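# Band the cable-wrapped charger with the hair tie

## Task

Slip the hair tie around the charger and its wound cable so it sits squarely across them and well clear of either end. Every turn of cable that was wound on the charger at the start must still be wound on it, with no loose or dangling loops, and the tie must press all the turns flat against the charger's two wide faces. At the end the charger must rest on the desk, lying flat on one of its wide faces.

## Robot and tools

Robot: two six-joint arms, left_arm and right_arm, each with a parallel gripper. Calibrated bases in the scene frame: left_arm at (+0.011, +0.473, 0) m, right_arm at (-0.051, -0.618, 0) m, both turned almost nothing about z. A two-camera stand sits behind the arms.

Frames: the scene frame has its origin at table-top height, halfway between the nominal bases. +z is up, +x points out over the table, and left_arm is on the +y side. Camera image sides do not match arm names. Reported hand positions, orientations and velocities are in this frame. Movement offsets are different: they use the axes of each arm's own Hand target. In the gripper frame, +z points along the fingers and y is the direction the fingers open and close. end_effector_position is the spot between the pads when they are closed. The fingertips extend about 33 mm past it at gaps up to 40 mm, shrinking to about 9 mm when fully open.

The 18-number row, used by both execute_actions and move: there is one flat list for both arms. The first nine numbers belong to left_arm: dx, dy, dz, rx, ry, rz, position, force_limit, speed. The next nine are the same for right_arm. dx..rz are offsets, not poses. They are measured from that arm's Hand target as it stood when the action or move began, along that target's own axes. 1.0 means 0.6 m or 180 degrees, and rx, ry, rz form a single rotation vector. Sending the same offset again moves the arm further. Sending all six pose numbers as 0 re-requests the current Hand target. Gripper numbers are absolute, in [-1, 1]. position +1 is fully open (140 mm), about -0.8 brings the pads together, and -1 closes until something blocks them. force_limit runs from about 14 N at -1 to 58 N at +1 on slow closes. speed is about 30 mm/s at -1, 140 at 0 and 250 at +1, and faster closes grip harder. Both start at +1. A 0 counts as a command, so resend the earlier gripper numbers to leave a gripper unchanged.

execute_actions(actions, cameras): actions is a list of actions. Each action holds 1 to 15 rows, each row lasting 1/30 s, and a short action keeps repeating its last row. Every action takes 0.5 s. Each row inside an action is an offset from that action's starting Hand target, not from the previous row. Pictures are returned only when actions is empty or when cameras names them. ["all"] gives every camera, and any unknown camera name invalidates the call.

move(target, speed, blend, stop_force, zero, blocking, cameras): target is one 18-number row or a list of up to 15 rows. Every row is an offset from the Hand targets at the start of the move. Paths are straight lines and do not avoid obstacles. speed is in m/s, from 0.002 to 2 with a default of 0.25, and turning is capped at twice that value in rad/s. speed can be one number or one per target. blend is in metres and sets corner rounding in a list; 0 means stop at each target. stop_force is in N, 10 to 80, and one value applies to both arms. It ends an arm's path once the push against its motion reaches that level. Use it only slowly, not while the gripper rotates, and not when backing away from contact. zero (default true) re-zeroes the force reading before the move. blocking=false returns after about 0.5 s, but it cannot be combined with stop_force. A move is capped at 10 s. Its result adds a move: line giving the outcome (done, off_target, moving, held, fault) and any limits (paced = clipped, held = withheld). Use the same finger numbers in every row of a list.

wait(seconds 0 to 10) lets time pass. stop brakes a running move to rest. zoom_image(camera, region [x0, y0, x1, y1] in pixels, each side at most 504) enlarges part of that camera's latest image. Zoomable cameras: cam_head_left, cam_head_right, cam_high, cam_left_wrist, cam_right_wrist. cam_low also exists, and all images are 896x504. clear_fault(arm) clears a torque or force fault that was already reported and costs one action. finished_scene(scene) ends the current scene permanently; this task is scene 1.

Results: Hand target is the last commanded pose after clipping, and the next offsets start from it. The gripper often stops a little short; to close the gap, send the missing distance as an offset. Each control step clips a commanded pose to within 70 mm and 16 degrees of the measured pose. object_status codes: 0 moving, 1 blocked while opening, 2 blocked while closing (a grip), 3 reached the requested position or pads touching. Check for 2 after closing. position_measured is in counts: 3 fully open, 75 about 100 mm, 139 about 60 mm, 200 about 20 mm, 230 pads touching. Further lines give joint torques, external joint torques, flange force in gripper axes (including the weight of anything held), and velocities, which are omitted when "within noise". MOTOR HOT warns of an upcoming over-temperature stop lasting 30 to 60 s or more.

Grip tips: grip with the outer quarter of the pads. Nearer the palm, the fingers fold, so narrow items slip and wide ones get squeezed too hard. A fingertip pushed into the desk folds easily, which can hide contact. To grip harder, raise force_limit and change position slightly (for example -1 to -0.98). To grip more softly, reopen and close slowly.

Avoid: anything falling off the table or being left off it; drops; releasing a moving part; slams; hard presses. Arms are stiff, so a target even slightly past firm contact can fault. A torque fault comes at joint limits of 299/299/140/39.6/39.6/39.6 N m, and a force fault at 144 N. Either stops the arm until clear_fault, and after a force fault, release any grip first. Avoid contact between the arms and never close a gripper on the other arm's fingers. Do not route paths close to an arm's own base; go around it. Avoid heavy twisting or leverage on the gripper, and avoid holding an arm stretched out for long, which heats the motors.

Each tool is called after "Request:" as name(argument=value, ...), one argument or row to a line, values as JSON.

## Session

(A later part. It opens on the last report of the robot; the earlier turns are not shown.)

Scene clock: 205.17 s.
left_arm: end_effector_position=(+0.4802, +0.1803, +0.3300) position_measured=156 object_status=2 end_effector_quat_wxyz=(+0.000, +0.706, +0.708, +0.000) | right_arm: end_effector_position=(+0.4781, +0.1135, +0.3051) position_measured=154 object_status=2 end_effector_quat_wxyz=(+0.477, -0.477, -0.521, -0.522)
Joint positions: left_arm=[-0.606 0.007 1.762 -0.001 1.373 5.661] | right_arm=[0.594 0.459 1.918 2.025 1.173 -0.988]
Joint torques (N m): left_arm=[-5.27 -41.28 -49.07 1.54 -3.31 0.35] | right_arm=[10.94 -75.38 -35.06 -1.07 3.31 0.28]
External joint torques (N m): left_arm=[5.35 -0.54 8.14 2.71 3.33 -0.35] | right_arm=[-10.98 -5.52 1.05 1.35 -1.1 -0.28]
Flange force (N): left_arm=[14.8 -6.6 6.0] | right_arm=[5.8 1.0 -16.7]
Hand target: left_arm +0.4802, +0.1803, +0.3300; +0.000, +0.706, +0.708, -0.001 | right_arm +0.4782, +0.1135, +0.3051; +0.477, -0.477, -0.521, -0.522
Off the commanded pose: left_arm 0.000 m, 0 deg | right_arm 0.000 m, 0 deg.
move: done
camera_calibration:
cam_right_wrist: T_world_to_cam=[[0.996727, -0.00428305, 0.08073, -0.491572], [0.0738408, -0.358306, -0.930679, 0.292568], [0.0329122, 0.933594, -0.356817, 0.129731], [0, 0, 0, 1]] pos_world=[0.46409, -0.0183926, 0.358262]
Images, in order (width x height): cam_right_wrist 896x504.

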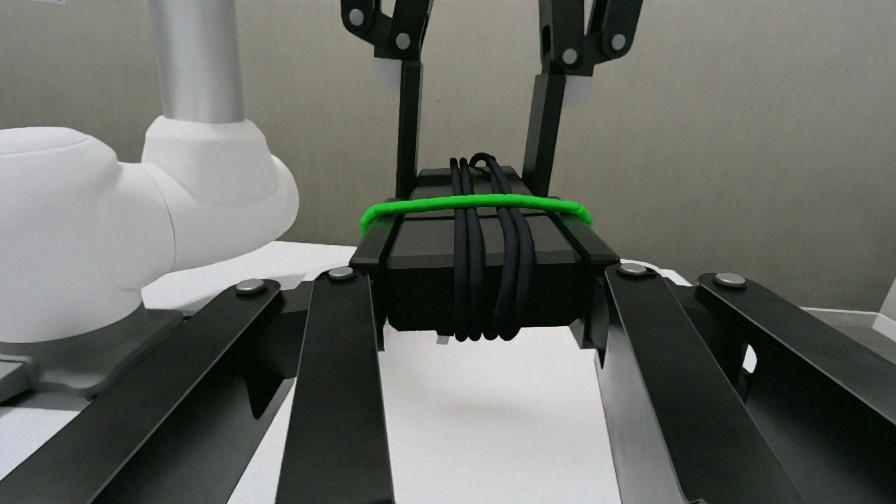

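Request:
move(
  target=[
    [0,0,0,0,0,0,-1,1,-1,0,0,0,0,0,0,-1,0.2,-1],
  ],
)

Request:
wait(
  seconds=0.6,
)

Scene clock: 208.37 s.
left_arm: end_effector_position=(+0.4802, +0.1803, +0.3300) position_measured=156 object_status=2 end_effector_quat_wxyz=(+0.000, +0.706, +0.708, +0.000) | right_arm: end_effector_position=(+0.4782, +0.1135, +0.3051) position_measured=156 object_status=2 end_effector_quat_wxyz=(+0.477, -0.477, -0.521, -0.522)
Joint positions: left_arm=[-0.606 0.007 1.762 -0.001 1.373 5.661] | right_arm=[0.594 0.459 1.918 2.025 1.173 -0.988]
Joint torques (N m): left_arm=[-5.4 -42.02 -49.7 1.43 -3.42 0.43] | right_arm=[11.13 -74.81 -34.87 -1.27 3.24 0.31]
External joint torques (N m): left_arm=[5.45 -0.02 8.71 2.82 3.44 -0.43] | right_arm=[-11.14 -6.19 0.81 1.56 -1.02 -0.31]
Flange force (N): left_arm=[14.9 -6.7 6.8] | right_arm=[6.5 0.8 -17.0]
Hand target: left_arm +0.4802, +0.1803, +0.3300; +0.000, +0.706, +0.708, -0.001 | right_arm +0.4782, +0.1135, +0.3051; +0.477, -0.477, -0.521, -0.522
Off the commanded pose: left_arm 0.000 m, 0 deg | right_arm 0.000 m, 0 deg.
move: done

Scene clock: 208.97 s.
left_arm: end_effector_position=(+0.4802, +0.1803, +0.3300) position_measured=156 object_status=2 end_effector_quat_wxyz=(+0.000, +0.706, +0.708, -0.001) | right_arm: end_effector_position=(+0.4782, +0.1135, +0.3051) position_measured=156 object_status=2 end_effector_quat_wxyz=(+0.477, -0.477, -0.521, -0.522)
Joint positions: left_arm=[-0.606 0.007 1.762 -0.001 1.373 5.661] | right_arm=[0.594 0.459 1.918 2.025 1.173 -0.988]
Joint torques (N m): left_arm=[-5.2 -41.9 -49.74 1.38 -3.44 0.41] | right_arm=[11.27 -74.59 -34.67 -1.23 3.2 0.35]
External joint torques (N m): left_arm=[5.22 0.15 8.79 2.86 3.46 -0.41] | right_arm=[-11.45 -6.35 0.54 1.53 -0.99 -0.34]
Flange force (N): left_arm=[14.5 -6.8 6.9] | right_arm=[6.7 1.3 -17.3]
Hand target: left_arm +0.4802, +0.1803, +0.3300; +0.000, +0.706, +0.708, -0.001 | right_arm +0.4782, +0.1135, +0.3051; +0.477, -0.477, -0.521, -0.522
Tool commands: left_gripper/position=-1.0 left_gripper/force_limit=+1.0 left_gripper/speed=-1.0 right_gripper/position=-1.0 right_gripper/force_limit=+0.2 right_gripper/speed=-1.0
Off the commanded pose: left_arm 0.000 m, 0 deg | right_arm 0.000 m, 0 deg.
wait: 0.60 s; at rest by 0.17 s

Request:
move(
  target=[
    [0,0,0,0,0,0,0.1,1,-1,0,0,0,0,0,0,-1,0.2,-1],
  ],
)

Request:
move(
  target=[
    [0,0,-0.2,0,0,0,0.1,1,-1,0,0,0,0,0,0,-1,0.2,-1],
  ],
  speed=0.1,
  cameras=["cam_right_wrist","cam_left_wrist","cam_low"],
)

Request:
zoom_image(
  camera="cam_left_wrist",
  region=[300, 60, 660, 504],
)

Request:
zoom_image(
  camera="cam_low",
  region=[360, 50, 540, 160],
)

Scene clock: 210.37 s.
left_arm: end_effector_position=(+0.4802, +0.1803, +0.3300) position_measured=117 object_status=0 end_effector_quat_wxyz=(+0.000, +0.706, +0.708, -0.001) | right_arm: end_effector_position=(+0.4782, +0.1135, +0.3050) position_measured=156 object_status=2 end_effector_quat_wxyz=(+0.477, -0.477, -0.521, -0.522)
Joint positions: left_arm=[-0.606 0.007 1.762 -0.001 1.373 5.661] | right_arm=[0.594 0.459 1.918 2.025 1.173 -0.988]
Joint torques (N m): left_arm=[-0.38 -40.89 -41.9 4.13 0.54 0.04] | right_arm=[1.67 -79.11 -36.21 1.03 3.27 0.13]
External joint torques (N m): left_arm=[0.49 -1.16 0.94 0.12 -0.51 -0.04] | right_arm=[-1.45 -1.84 2.17 -0.76 -1.05 -0.13]
Flange force (N): left_arm=[2.5 -2.4 2.0] | right_arm=[2.6 -3.4 -5.4]
Hand target: left_arm +0.4802, +0.1803, +0.3300; +0.000, +0.706, +0.708, -0.001 | right_arm +0.4782, +0.1135, +0.3051; +0.477, -0.477, -0.521, -0.522
Off the commanded pose: left_arm 0.000 m, 0 deg | right_arm 0.000 m, 0 deg.
move: done

Scene clock: 211.97 s.
left_arm: end_effector_position=(+0.4803, +0.1804, +0.4500) position_measured=117 object_status=3 end_effector_quat_wxyz=(+0.000, +0.706, +0.708, +0.000) | right_arm: end_effector_position=(+0.4782, +0.1135, +0.3051) position_measured=156 object_status=2 end_effector_quat_wxyz=(+0.477, -0.477, -0.521, -0.522)
Joint positions: left_arm=[-0.606 -0.01 1.563 -0.001 1.589 5.661] | right_arm=[0.594 0.459 1.918 2.025 1.173 -0.988]
Joint torques (N m): left_arm=[-0.31 -39.72 -42.56 4.27 0.34 0] | right_arm=[1.43 -79.14 -36.19 1.03 3.27 0.11]
External joint torques (N m): left_arm=[0.39 -1.08 0.85 0.06 -0.31 0] | right_arm=[-1.45 -1.96 1.96 -0.75 -1.06 -0.1]
Flange force (N): left_arm=[2.2 -2.2 2.1] | right_arm=[2.9 -3.2 -5.2]
Hand target: left_arm +0.4803, +0.1804, +0.4500; +0.000, +0.706, +0.708, -0.001 | right_arm +0.4782, +0.1135, +0.3051; +0.477, -0.477, -0.521, -0.522
Off the commanded pose: left_arm 0.000 m, 0 deg | right_arm 0.000 m, 0 deg.
move: done
camera_calibration:
cam_left_wrist: T_world_to_cam=[[0.999988, 0.00391946, -0.0030166, -0.46896], [0.00473489, -0.934901, 0.354877, 0.0114978], [-0.00142929, -0.354887, -0.934908, 0.62422], [0, 0, 0, 1]] pos_world=[0.469792, 0.234115, 0.578094]
cam_right_wrist: T_world_to_cam=[[0.996724, -0.00437633, 0.080765, -0.491585], [0.07384, -0.358313, -0.930677, 0.292568], [0.0330121, 0.933591, -0.356816, 0.129684], [0, 0, 0, 1]] pos_world=[0.46409, -0.0183925, 0.358262]
Images, in order (width x height): cam_low 896x504, cam_left_wrist 896x504, cam_right_wrist 896x504.

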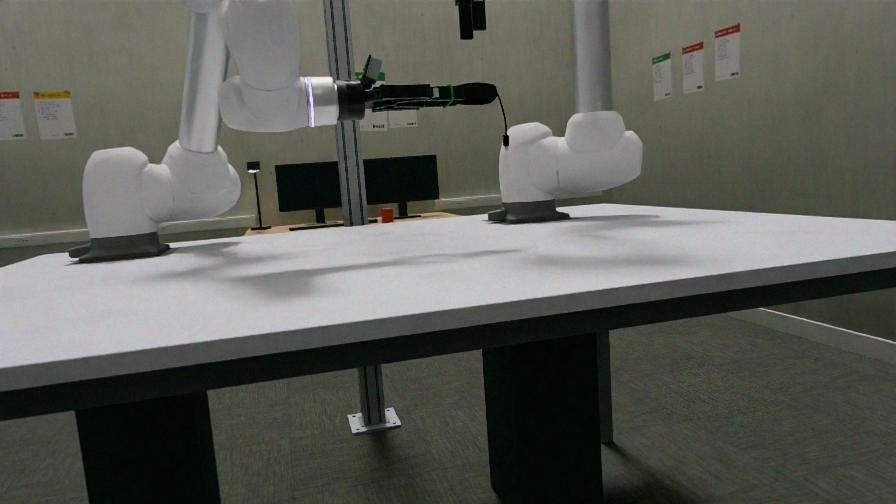

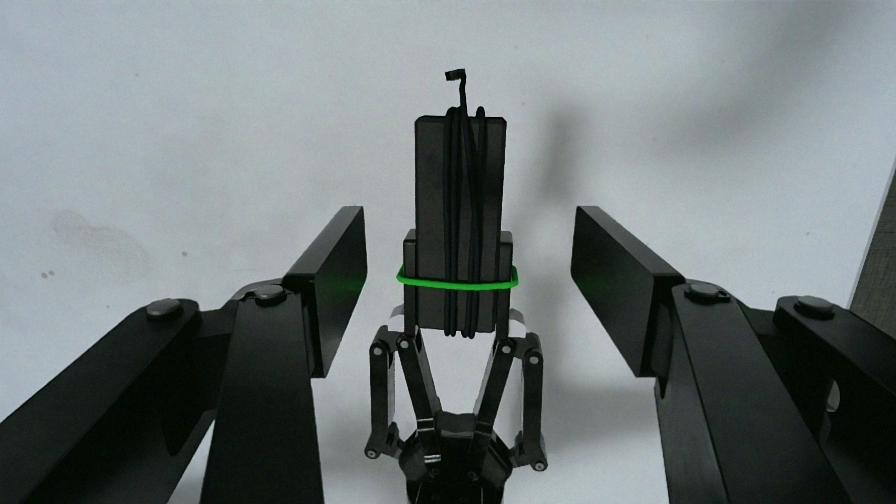

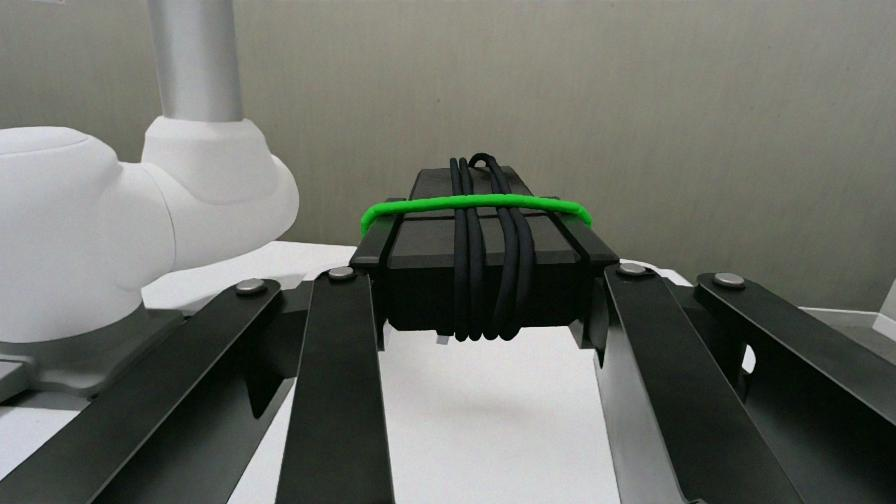

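Scaled by 1.135 from the camera's 896x504 image, which has a finer 1280x720 frame.

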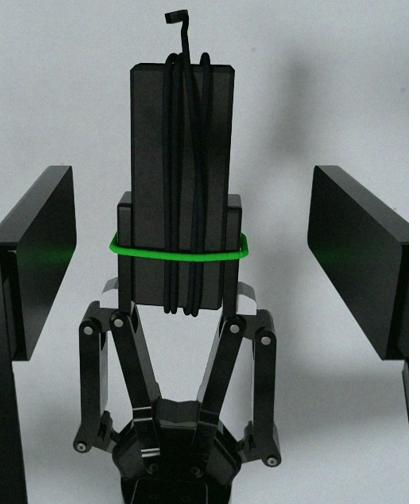

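Scaled by 2.800 from the camera's 896x504 image, which has a finer 1280x720 frame.

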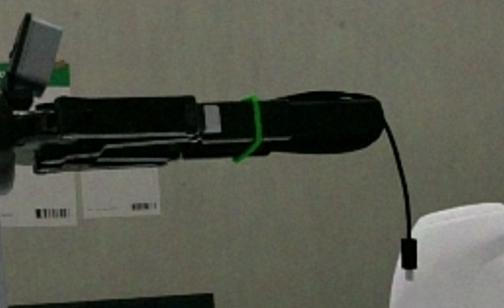

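Request:
execute_actions(
  actions=[],
)

Request:
zoom_image(
  camera="cam_head_left",
  region=[340, 310, 540, 420],
)

Request:
zoom_image(
  camera="cam_head_right",
  region=[320, 310, 520, 420],
)

Request:
zoom_image(
  camera="cam_low",
  region=[400, 70, 510, 130],
)

Request:
zoom_image(
  camera="cam_left_wrist",
  region=[370, 200, 550, 350],
)

Scene clock: 220.37 s.
left_arm: end_effector_position=(+0.4803, +0.1804, +0.4500) position_measured=117 object_status=3 end_effector_quat_wxyz=(+0.000, +0.706, +0.708, -0.001) | right_arm: end_effector_position=(+0.4782, +0.1135, +0.3051) position_measured=156 object_status=2 end_effector_quat_wxyz=(+0.477, -0.477, -0.521, -0.522)
Joint positions: left_arm=[-0.606 -0.01 1.563 -0.001 1.589 5.661] | right_arm=[0.594 0.459 1.918 2.025 1.173 -0.988]
Joint velocities: within noise
Joint torques (N m): left_arm=[-0.29 -40.15 -42.73 4.24 0.57 0.03] | right_arm=[2.02 -79.52 -36.07 1.05 3.26 0.09]
External joint torques (N m): left_arm=[0.35 -0.72 0.96 0.09 -0.54 -0.03] | right_arm=[-2.11 -1.49 1.87 -0.75 -1.05 -0.08]
Flange force (N): left_arm=[1.9 -1.9 2.7] | right_arm=[2.3 -2.1 -5.6]
Hand target: left_arm +0.4803, +0.1804, +0.4500; +0.000, +0.706, +0.708, -0.001 | right_arm +0.4782, +0.1135, +0.3051; +0.477, -0.477, -0.521, -0.522
Tool commands: left_gripper/position=+0.1 left_gripper/force_limit=+1.0 left_gripper/speed=-1.0 right_gripper/position=-1.0 right_gripper/force_limit=+0.2 right_gripper/speed=-1.0
Off the commanded pose: left_arm 0.000 m, 0 deg | right_arm 0.000 m, 0 deg.
camera_calibration:
cam_left_wrist: T_world_to_cam=[[0.999988, 0.00388546, -0.00311063, -0.468897], [0.00473647, -0.934901, 0.354876, 0.0114973], [-0.00152928, -0.354887, -0.934908, 0.624267], [0, 0, 0, 1]] pos_world=[0.469792, 0.234115, 0.578094]
cam_right_wrist: T_world_to_cam=[[0.996731, -0.00441135, 0.0806723, -0.491556], [0.0737409, -0.358313, -0.930685, 0.292617], [0.0330115, 0.933591, -0.356816, 0.129685], [0, 0, 0, 1]] pos_world=[0.46409, -0.0183925, 0.358262]

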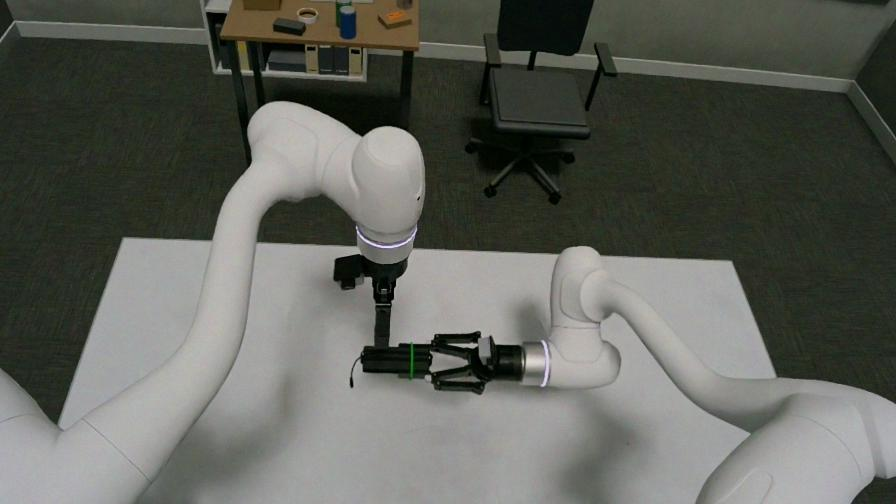

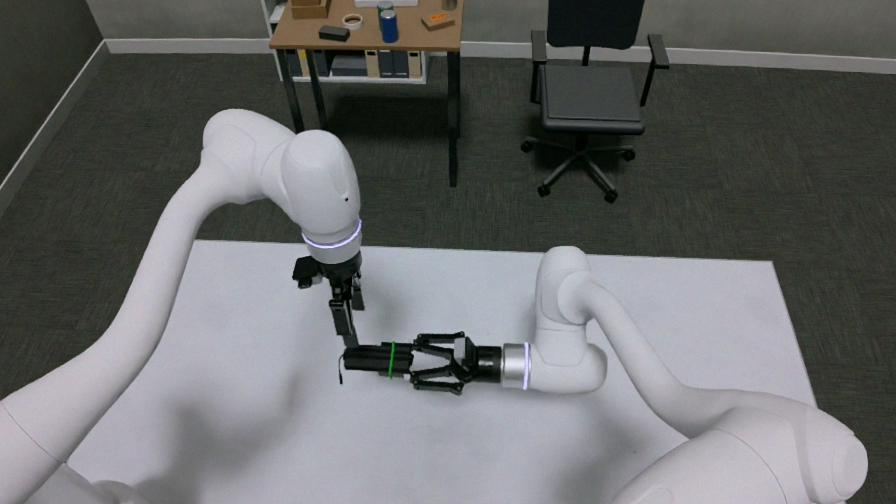

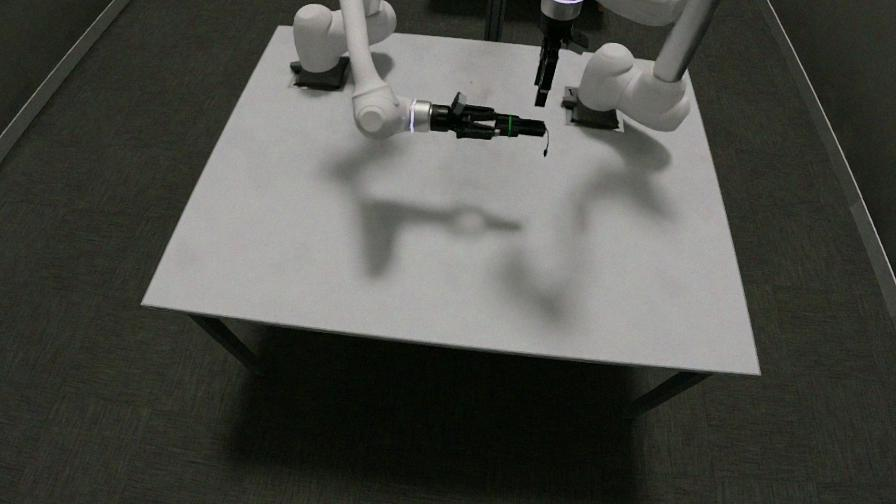

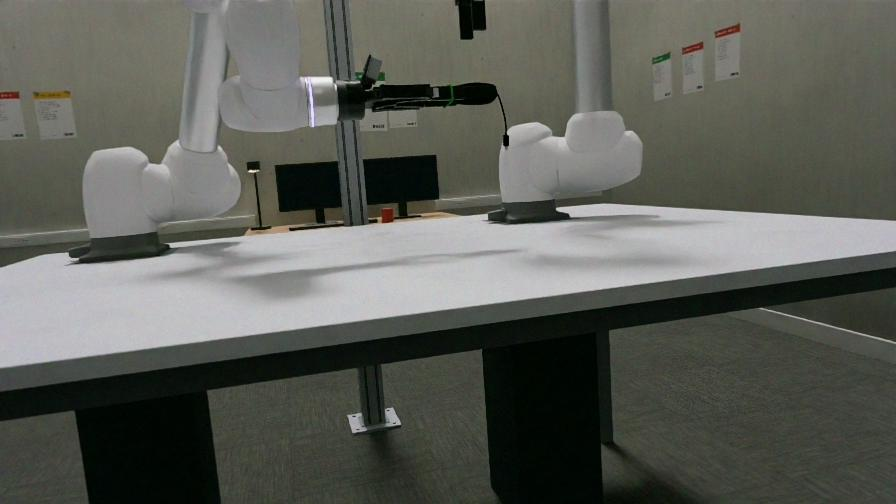

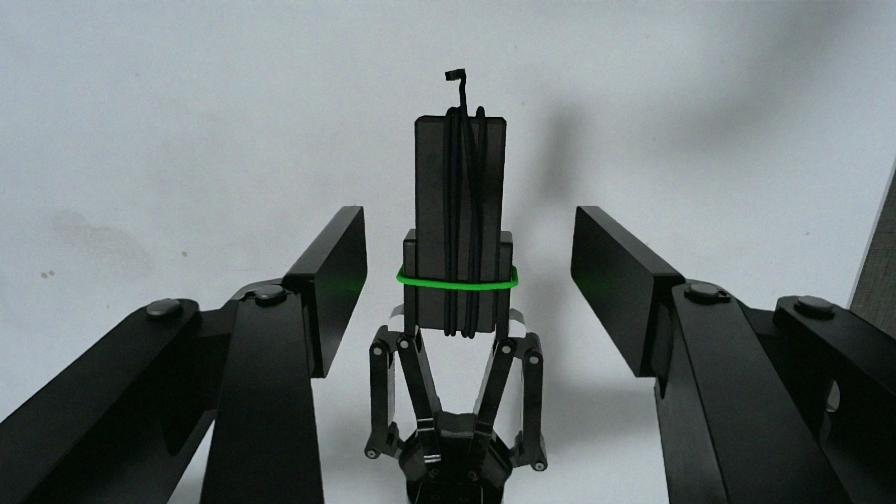

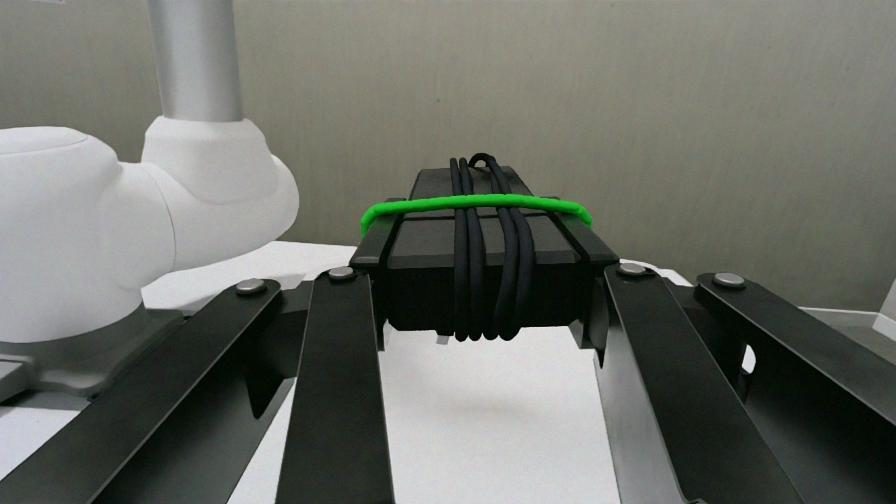

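Scaled by 2.520 from the camera's 896x504 image, which has a finer 1280x720 frame.

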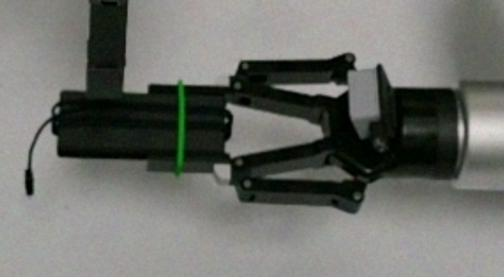

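Scaled by 2.520 from the camera's 896x504 image, which has a finer 1280x720 frame.

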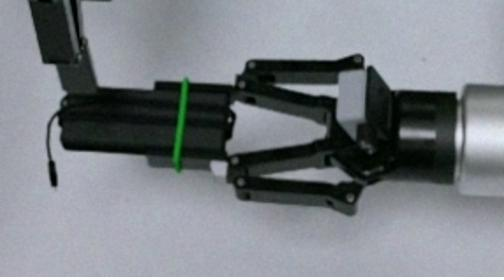

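Scaled by 4.582 from the camera's 896x504 image, which has a finer 1280x720 frame.

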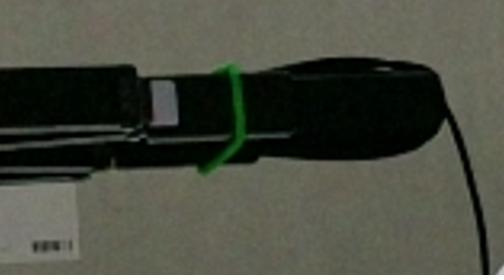

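Scaled by 2.800 from the camera's 896x504 image, which has a finer 1280x720 frame.

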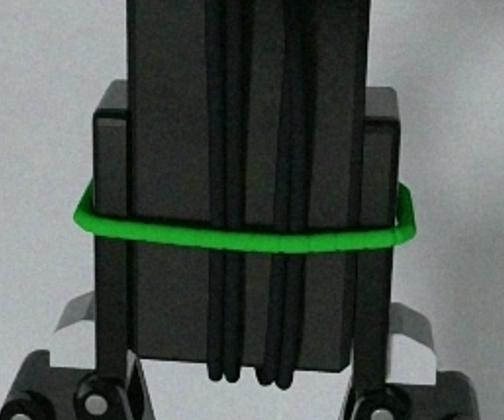

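Request:
move(
  target=[
    [-0.1282,0.077,0,0,0,-0.5,-0.8,0,0,0,0,0,0,0,0,-1,0.2,-1],
  ],
  speed=0.4,
  cameras=["cam_left_wrist","cam_right_wrist"],
)

Request:
zoom_image(
  camera="cam_left_wrist",
  region=[300, 100, 700, 400],
)

Scene clock: 223.80 s.
left_arm: end_effector_position=(+0.5267, +0.1036, +0.4500) position_measured=229 object_status=3 end_effector_quat_wxyz=(+0.000, -0.001, +1.000, +0.000) | right_arm: end_effector_position=(+0.4782, +0.1135, +0.3051) position_measured=156 object_status=2 end_effector_quat_wxyz=(+0.477, -0.477, -0.521, -0.522)
Joint positions: left_arm=[-0.662 0.121 1.423 -0.001 1.597 4.034] | right_arm=[0.594 0.459 1.918 2.025 1.173 -0.988]
Joint torques (N m): left_arm=[-0.46 -53.6 -42.79 4.14 0.52 0.06] | right_arm=[1.96 -79.17 -36.22 1.01 3.3 0.03]
External joint torques (N m): left_arm=[0.46 -0.24 1.14 0.12 -0.49 -0.06] | right_arm=[-1.98 -1.91 2.1 -0.72 -1.08 -0.03]
Flange force (N): left_arm=[1.7 2.0 3.0] | right_arm=[2.9 -2.9 -6.0]
Hand target: left_arm +0.5267, +0.1036, +0.4500; +0.000, -0.001, +1.000, +0.000 | right_arm +0.4782, +0.1135, +0.3051; +0.477, -0.477, -0.521, -0.522
Off the commanded pose: left_arm 0.000 m, 0 deg | right_arm 0.000 m, 0 deg.
move: done
camera_calibration:
cam_left_wrist: T_world_to_cam=[[-0.00382235, 0.999987, -0.00329301, -0.0894771], [0.935428, 0.00473963, 0.353485, -0.64745], [0.353496, -0.00172923, -0.935434, 0.373757], [0, 0, 0, 1]] pos_world=[0.473179, 0.0931909, 0.578195]
cam_right_wrist: T_world_to_cam=[[0.996731, -0.00441135, 0.0806723, -0.491556], [0.0737409, -0.358313, -0.930685, 0.292617], [0.0330115, 0.933591, -0.356816, 0.129685], [0, 0, 0, 1]] pos_world=[0.46409, -0.0183925, 0.358262]
Images, in order (width x height): cam_left_wrist 896x504, cam_right_wrist 896x504.

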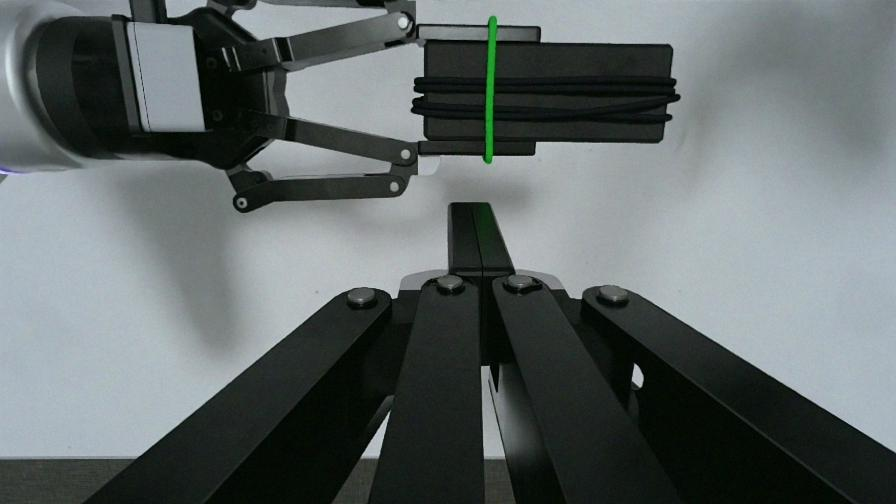

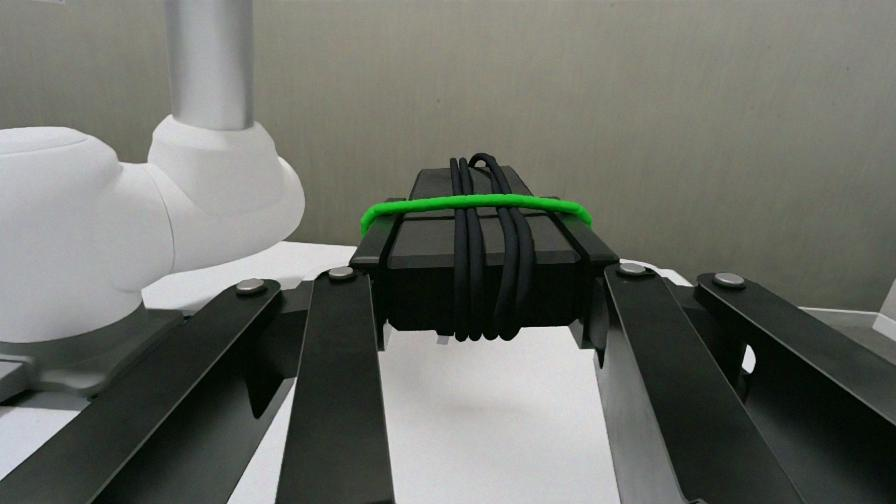

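Scaled by 1.260 from the camera's 896x504 image, which has a finer 1280x720 frame.

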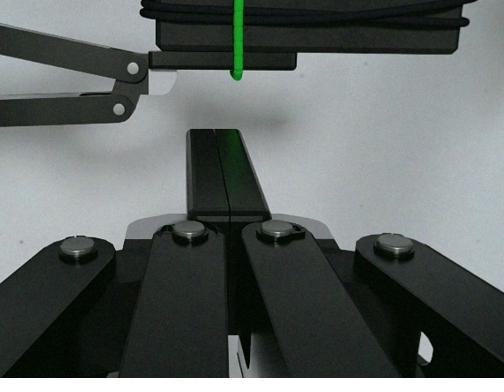

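Request:
move(
  target=[
    [0,0.0033,0.14,0,0,0,-0.8,0,0,0,0,0,0,0,0,-1,0.2,-1],
  ],
  speed=0.15,
  cameras=["cam_left_wrist","cam_right_wrist","cam_low"],
)

Request:
zoom_image(
  camera="cam_left_wrist",
  region=[350, 80, 650, 300],
)

Request:
zoom_image(
  camera="cam_right_wrist",
  region=[440, 100, 740, 320],
)

Request:
zoom_image(
  camera="cam_low",
  region=[380, 20, 520, 130],
)

Scene clock: 225.70 s.
left_arm: end_effector_position=(+0.5267, +0.1056, +0.3661) position_measured=229 object_status=3 end_effector_quat_wxyz=(+0.000, -0.001, +1.000, +0.000) | right_arm: end_effector_position=(+0.4782, +0.1135, +0.3051) position_measured=156 object_status=2 end_effector_quat_wxyz=(+0.477, -0.477, -0.521, -0.522)
Joint positions: left_arm=[-0.66 0.126 1.568 -0.001 1.447 4.036] | right_arm=[0.594 0.459 1.918 2.025 1.173 -0.988]
Joint torques (N m): left_arm=[-0.76 -53.92 -42.19 4.19 0.54 -0.05] | right_arm=[1.91 -79.55 -36.25 1.03 3.3 0.07]
External joint torques (N m): left_arm=[0.72 -0.31 0.79 0.03 -0.51 0.05] | right_arm=[-2.06 -1.42 2.17 -0.73 -1.08 -0.07]
Flange force (N): left_arm=[0.9 2.1 2.1] | right_arm=[2.2 -2.5 -5.8]
Hand target: left_arm +0.5267, +0.1055, +0.3660; +0.000, -0.001, +1.000, +0.000 | right_arm +0.4782, +0.1135, +0.3051; +0.477, -0.477, -0.521, -0.522
Off the commanded pose: left_arm 0.000 m, 0 deg | right_arm 0.000 m, 0 deg.
move: done
camera_calibration:
cam_left_wrist: T_world_to_cam=[[-0.00394992, 0.999987, -0.00323325, -0.0916227], [0.935394, 0.00483798, 0.353574, -0.617839], [0.353585, -0.00162778, -0.935401, 0.295209], [0, 0, 0, 1]] pos_world=[0.47318, 0.0950911, 0.494295]
cam_right_wrist: T_world_to_cam=[[0.996731, -0.00441135, 0.0806723, -0.491556], [0.0737409, -0.358313, -0.930685, 0.292617], [0.0330115, 0.933591, -0.356816, 0.129685], [0, 0, 0, 1]] pos_world=[0.46409, -0.0183925, 0.358262]
Images, in order (width x height): cam_low 896x504, cam_left_wrist 896x504, cam_right_wrist 896x504.

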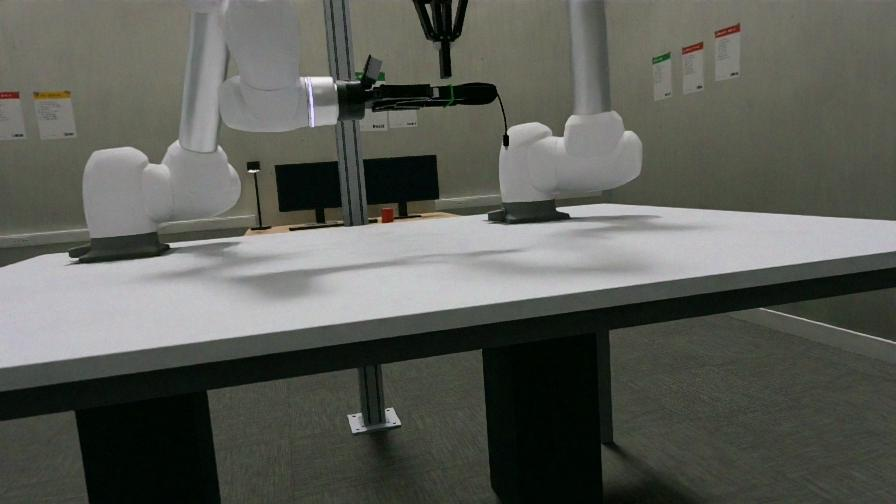

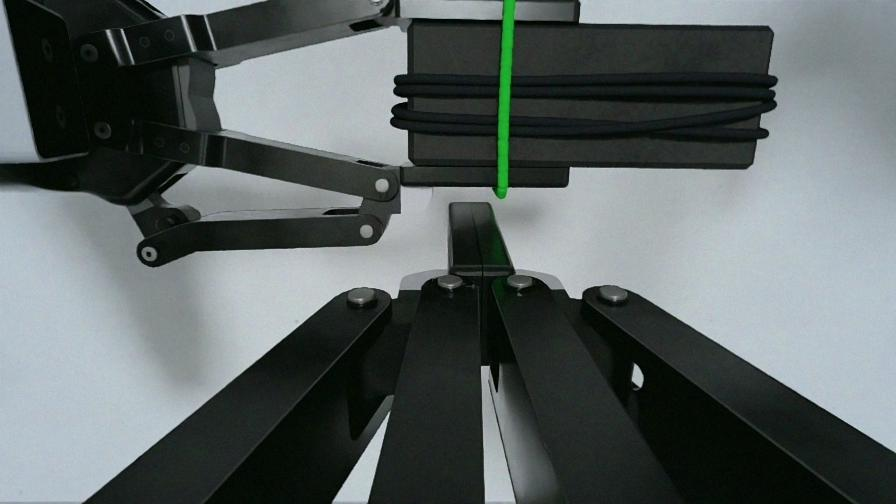

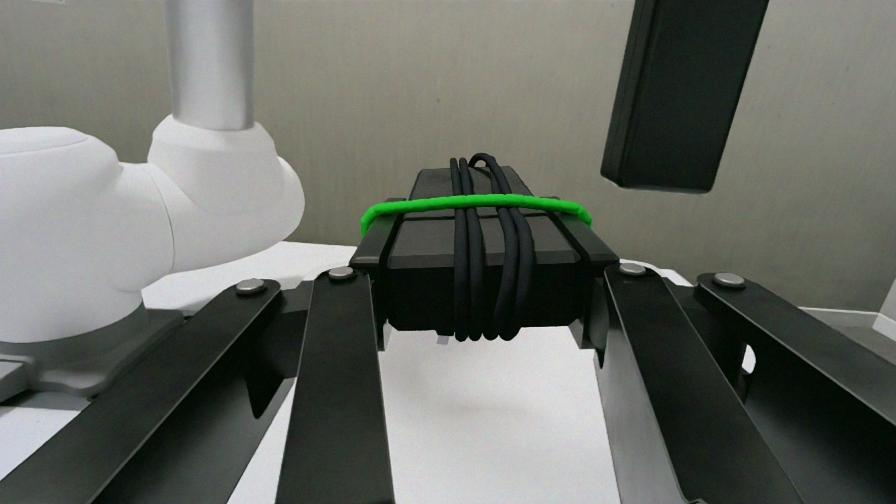

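Scaled by 1.680 from the camera's 896x504 image, which has a finer 1280x720 frame.

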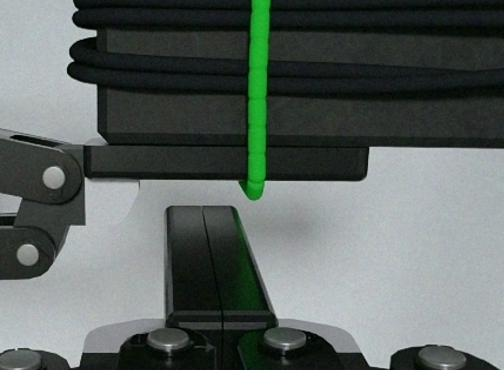

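Scaled by 1.680 from the camera's 896x504 image, which has a finer 1280x720 frame.

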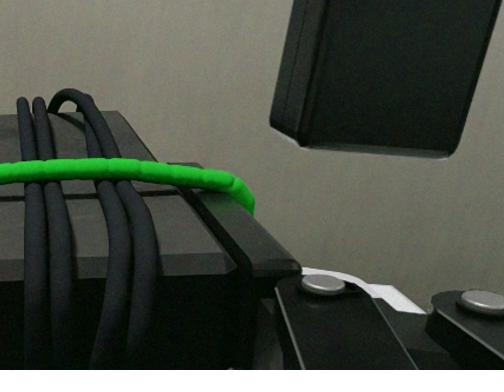

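Scaled by 3.600 from the camera's 896x504 image, which has a finer 1280x720 frame.

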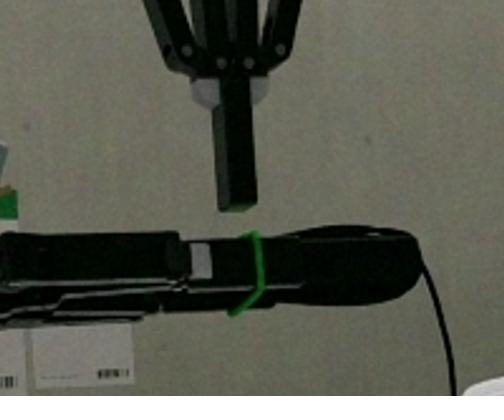

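Request:
move(
  target=[
    [0,0,0.075,0,0,0,-0.8,0,0,0,0,0,0,0,0,-1,0.2,-1],
  ],
  speed=0.05,
  cameras=["cam_left_wrist","cam_right_wrist","cam_low"],
)

Request:
zoom_image(
  camera="cam_left_wrist",
  region=[350, 80, 650, 300],
)

Request:
zoom_image(
  camera="cam_right_wrist",
  region=[440, 100, 740, 320],
)

Request:
zoom_image(
  camera="cam_low",
  region=[380, 20, 520, 130],
)

Scene clock: 227.73 s.
left_arm: end_effector_position=(+0.5266, +0.1055, +0.3211) position_measured=229 object_status=3 end_effector_quat_wxyz=(+0.000, -0.001, +1.000, +0.000) | right_arm: end_effector_position=(+0.4781, +0.1135, +0.3050) position_measured=156 object_status=2 end_effector_quat_wxyz=(+0.477, -0.477, -0.521, -0.522)
Joint positions: left_arm=[-0.66 0.138 1.636 -0.001 1.367 4.036] | right_arm=[0.594 0.459 1.918 2.025 1.173 -0.988]
Joint torques (N m): left_arm=[-1.32 -52.9 -39.48 3.32 1.52 -0.03] | right_arm=[-0.45 -80.82 -38.52 2.22 3.2 -0.01]
External joint torques (N m): left_arm=[1.28 -1.97 -1.34 0.84 -1.49 0.03] | right_arm=[0.49 -0.16 4.38 -1.94 -0.99 0.02]
Flange force (N): left_arm=[-0.4 2.2 0.0] | right_arm=[0.7 -6.0 -5.6]
Hand target: left_arm +0.5266, +0.1055, +0.3210; +0.000, -0.001, +1.000, +0.000 | right_arm +0.4782, +0.1135, +0.3051; +0.477, -0.477, -0.521, -0.522
Off the commanded pose: left_arm 0.000 m, 0 deg | right_arm 0.000 m, 0 deg.
move: done
camera_calibration:
cam_left_wrist: T_world_to_cam=[[-0.004044, 0.999986, -0.00326713, -0.0917082], [0.935393, 0.00493797, 0.353574, -0.601938], [0.353585, -0.0016262, -0.935401, 0.253116], [0, 0, 0, 1]] pos_world=[0.47318, 0.0950909, 0.449295]
cam_right_wrist: T_world_to_cam=[[0.996734, -0.00431052, 0.0806347, -0.491534], [0.0737389, -0.358393, -0.930654, 0.292512], [0.0329105, 0.933561, -0.356905, 0.129727], [0, 0, 0, 1]] pos_world=[0.46409, -0.0183923, 0.358162]
Images, in order (width x height): cam_low 896x504, cam_left_wrist 896x504, cam_right_wrist 896x504.

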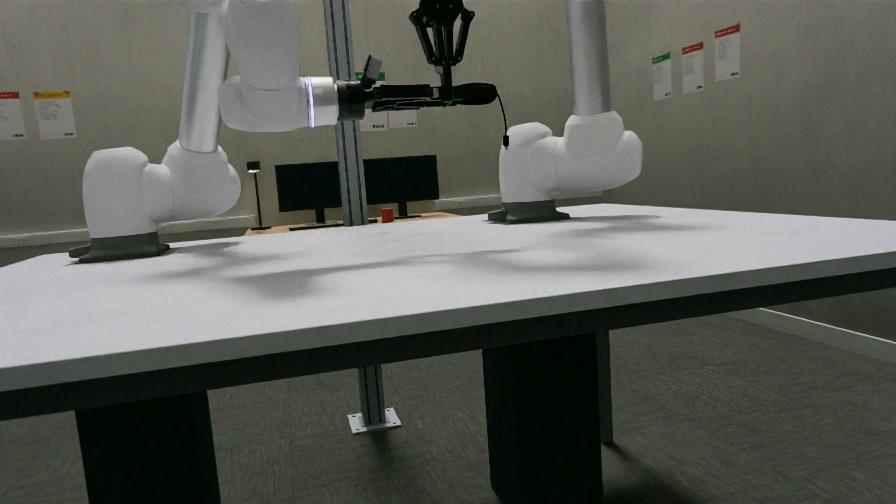

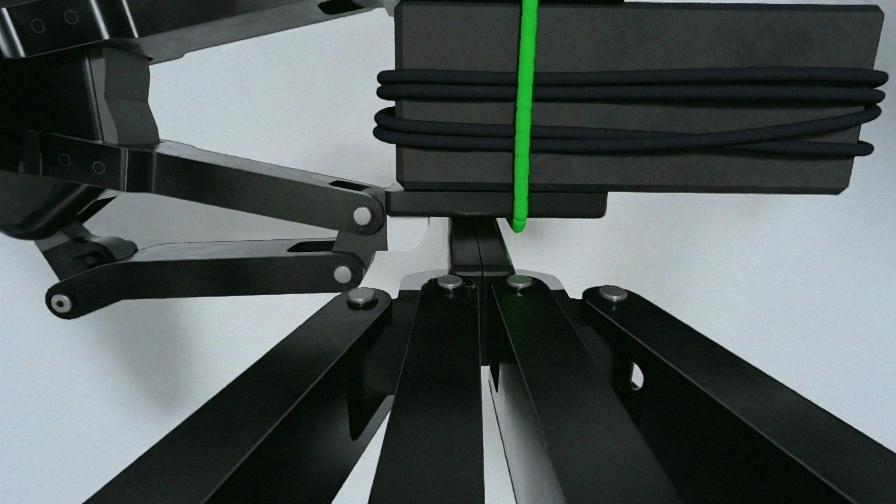

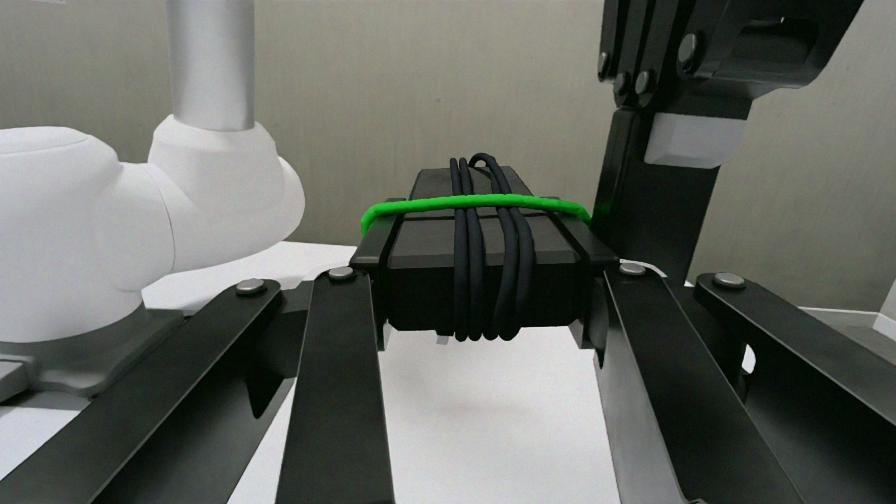

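Scaled by 1.680 from the camera's 896x504 image, which has a finer 1280x720 frame.

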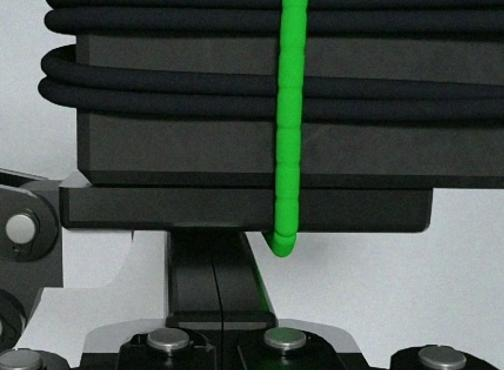

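Scaled by 1.680 from the camera's 896x504 image, which has a finer 1280x720 frame.

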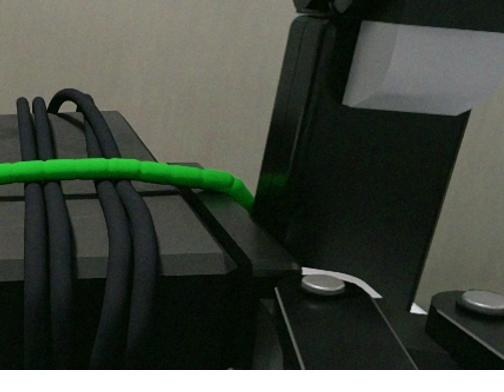

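Scaled by 3.600 from the camera's 896x504 image, which has a finer 1280x720 frame.

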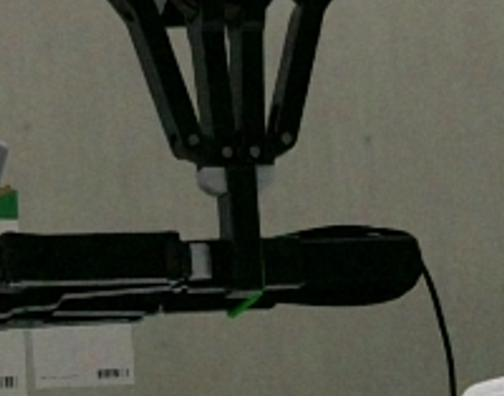

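Request:
move(
  target=[
    [-0.0012,0,0,0,0,0,-0.8,0,0,0,0,0,0,0,0,-1,0.2,-1],
    [-0.0012,0.02,0,0,0,0,-0.8,0,0,0,0,0,0,0,0,-1,0.2,-1],
  ],
  speed=0.04,
  cameras=["cam_left_wrist","cam_right_wrist","cam_low"],
)

Request:
zoom_image(
  camera="cam_left_wrist",
  region=[350, 80, 650, 300],
)

Request:
zoom_image(
  camera="cam_right_wrist",
  region=[440, 100, 740, 320],
)

Request:
zoom_image(
  camera="cam_low",
  region=[380, 20, 520, 130],
)

Scene clock: 229.33 s.
left_arm: end_effector_position=(+0.5274, +0.1174, +0.3210) position_measured=229 object_status=3 end_effector_quat_wxyz=(+0.000, -0.001, +1.000, +0.000) | right_arm: end_effector_position=(+0.4780, +0.1135, +0.3051) position_measured=156 object_status=2 end_effector_quat_wxyz=(+0.477, -0.477, -0.521, -0.522)
Joint positions: left_arm=[-0.644 0.128 1.648 -0.001 1.365 4.052] | right_arm=[0.594 0.459 1.918 2.025 1.174 -0.988]
Joint torques (N m): left_arm=[-8.59 -57.69 -27.68 -0.58 11.1 -0.26] | right_arm=[-24.24 -75.81 -44.56 8.91 -3.6 -0.01]
External joint torques (N m): left_arm=[8.47 3.99 -13.16 4.74 -11.08 0.26] | right_arm=[24.24 -5.27 10.44 -8.63 5.81 0.02]
Flange force (N): left_arm=[-31.3 -4.8 1.9] | right_arm=[5.8 -32.3 0.5]
Hand target: left_arm +0.5273, +0.1175, +0.3210; +0.000, -0.001, +1.000, +0.000 | right_arm +0.4782, +0.1135, +0.3051; +0.477, -0.477, -0.521, -0.522
Off the commanded pose: left_arm 0.000 m, 0 deg | right_arm 0.000 m, 0 deg.
move: done
camera_calibration:
cam_left_wrist: T_world_to_cam=[[-0.00400984, 0.999986, -0.00336158, -0.103579], [0.935348, 0.00493964, 0.353693, -0.602649], [0.353705, -0.001726, -0.935355, 0.252728], [0, 0, 0, 1]] pos_world=[0.47388, 0.106991, 0.449195]
cam_right_wrist: T_world_to_cam=[[0.996726, -0.00406883, 0.0807552, -0.491477], [0.0739455, -0.358173, -0.930722, 0.292545], [0.0327113, 0.933646, -0.356699, 0.129787], [0, 0, 0, 1]] pos_world=[0.46399, -0.0183929, 0.358262]
Images, in order (width x height): cam_low 896x504, cam_left_wrist 896x504, cam_right_wrist 896x504.

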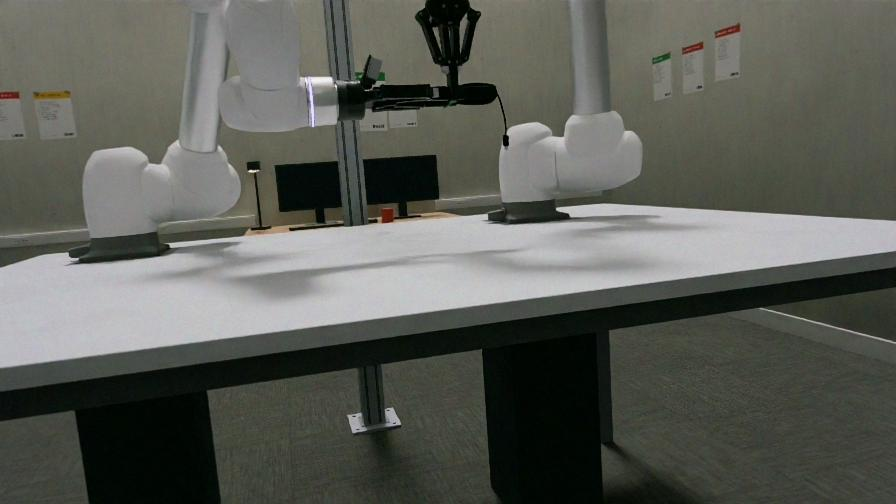

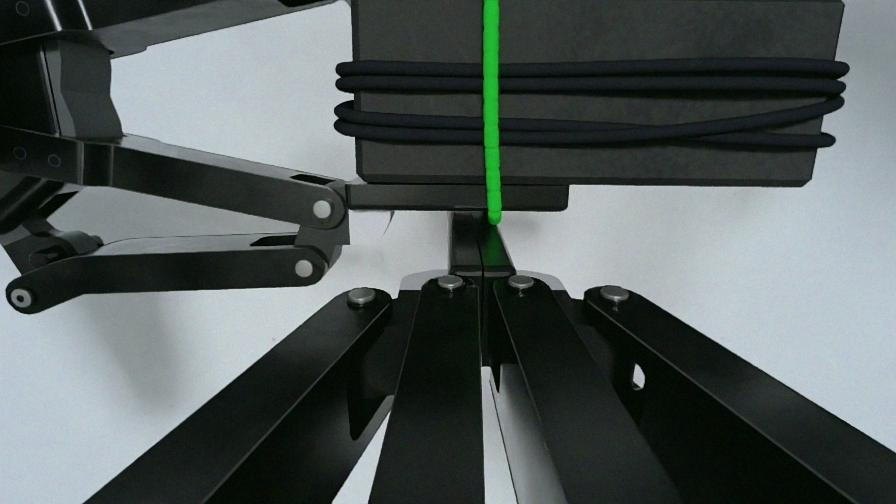

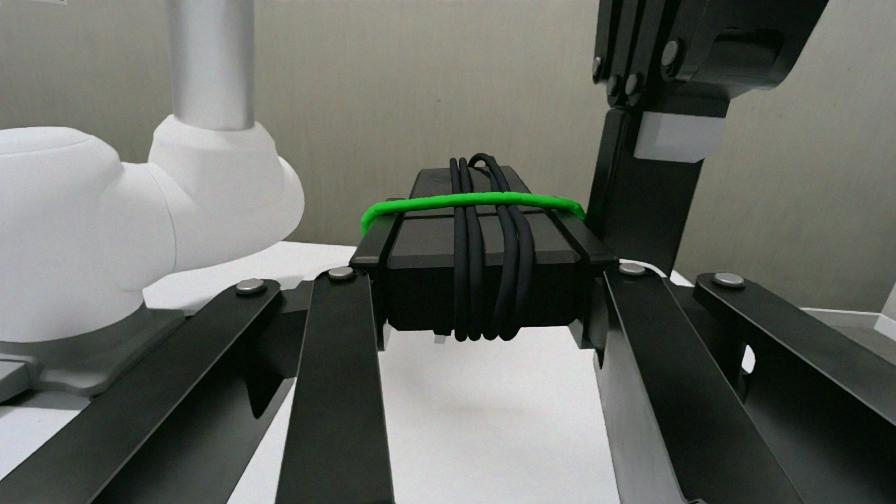

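Scaled by 1.680 from the camera's 896x504 image, which has a finer 1280x720 frame.

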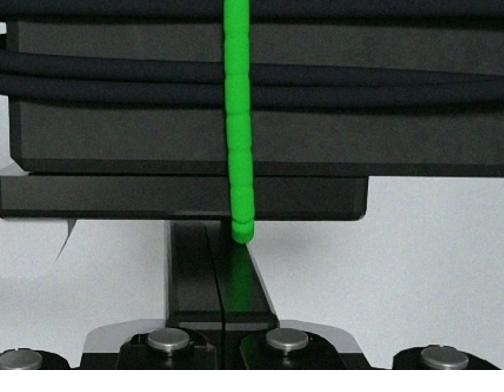

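Scaled by 1.680 from the camera's 896x504 image, which has a finer 1280x720 frame.

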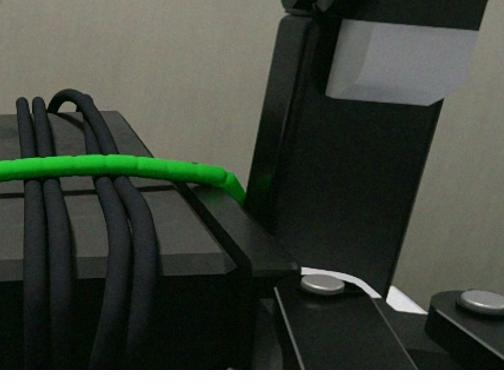

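Scaled by 3.600 from the camera's 896x504 image, which has a finer 1280x720 frame.

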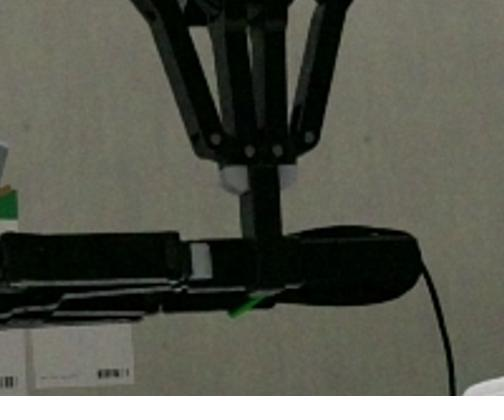

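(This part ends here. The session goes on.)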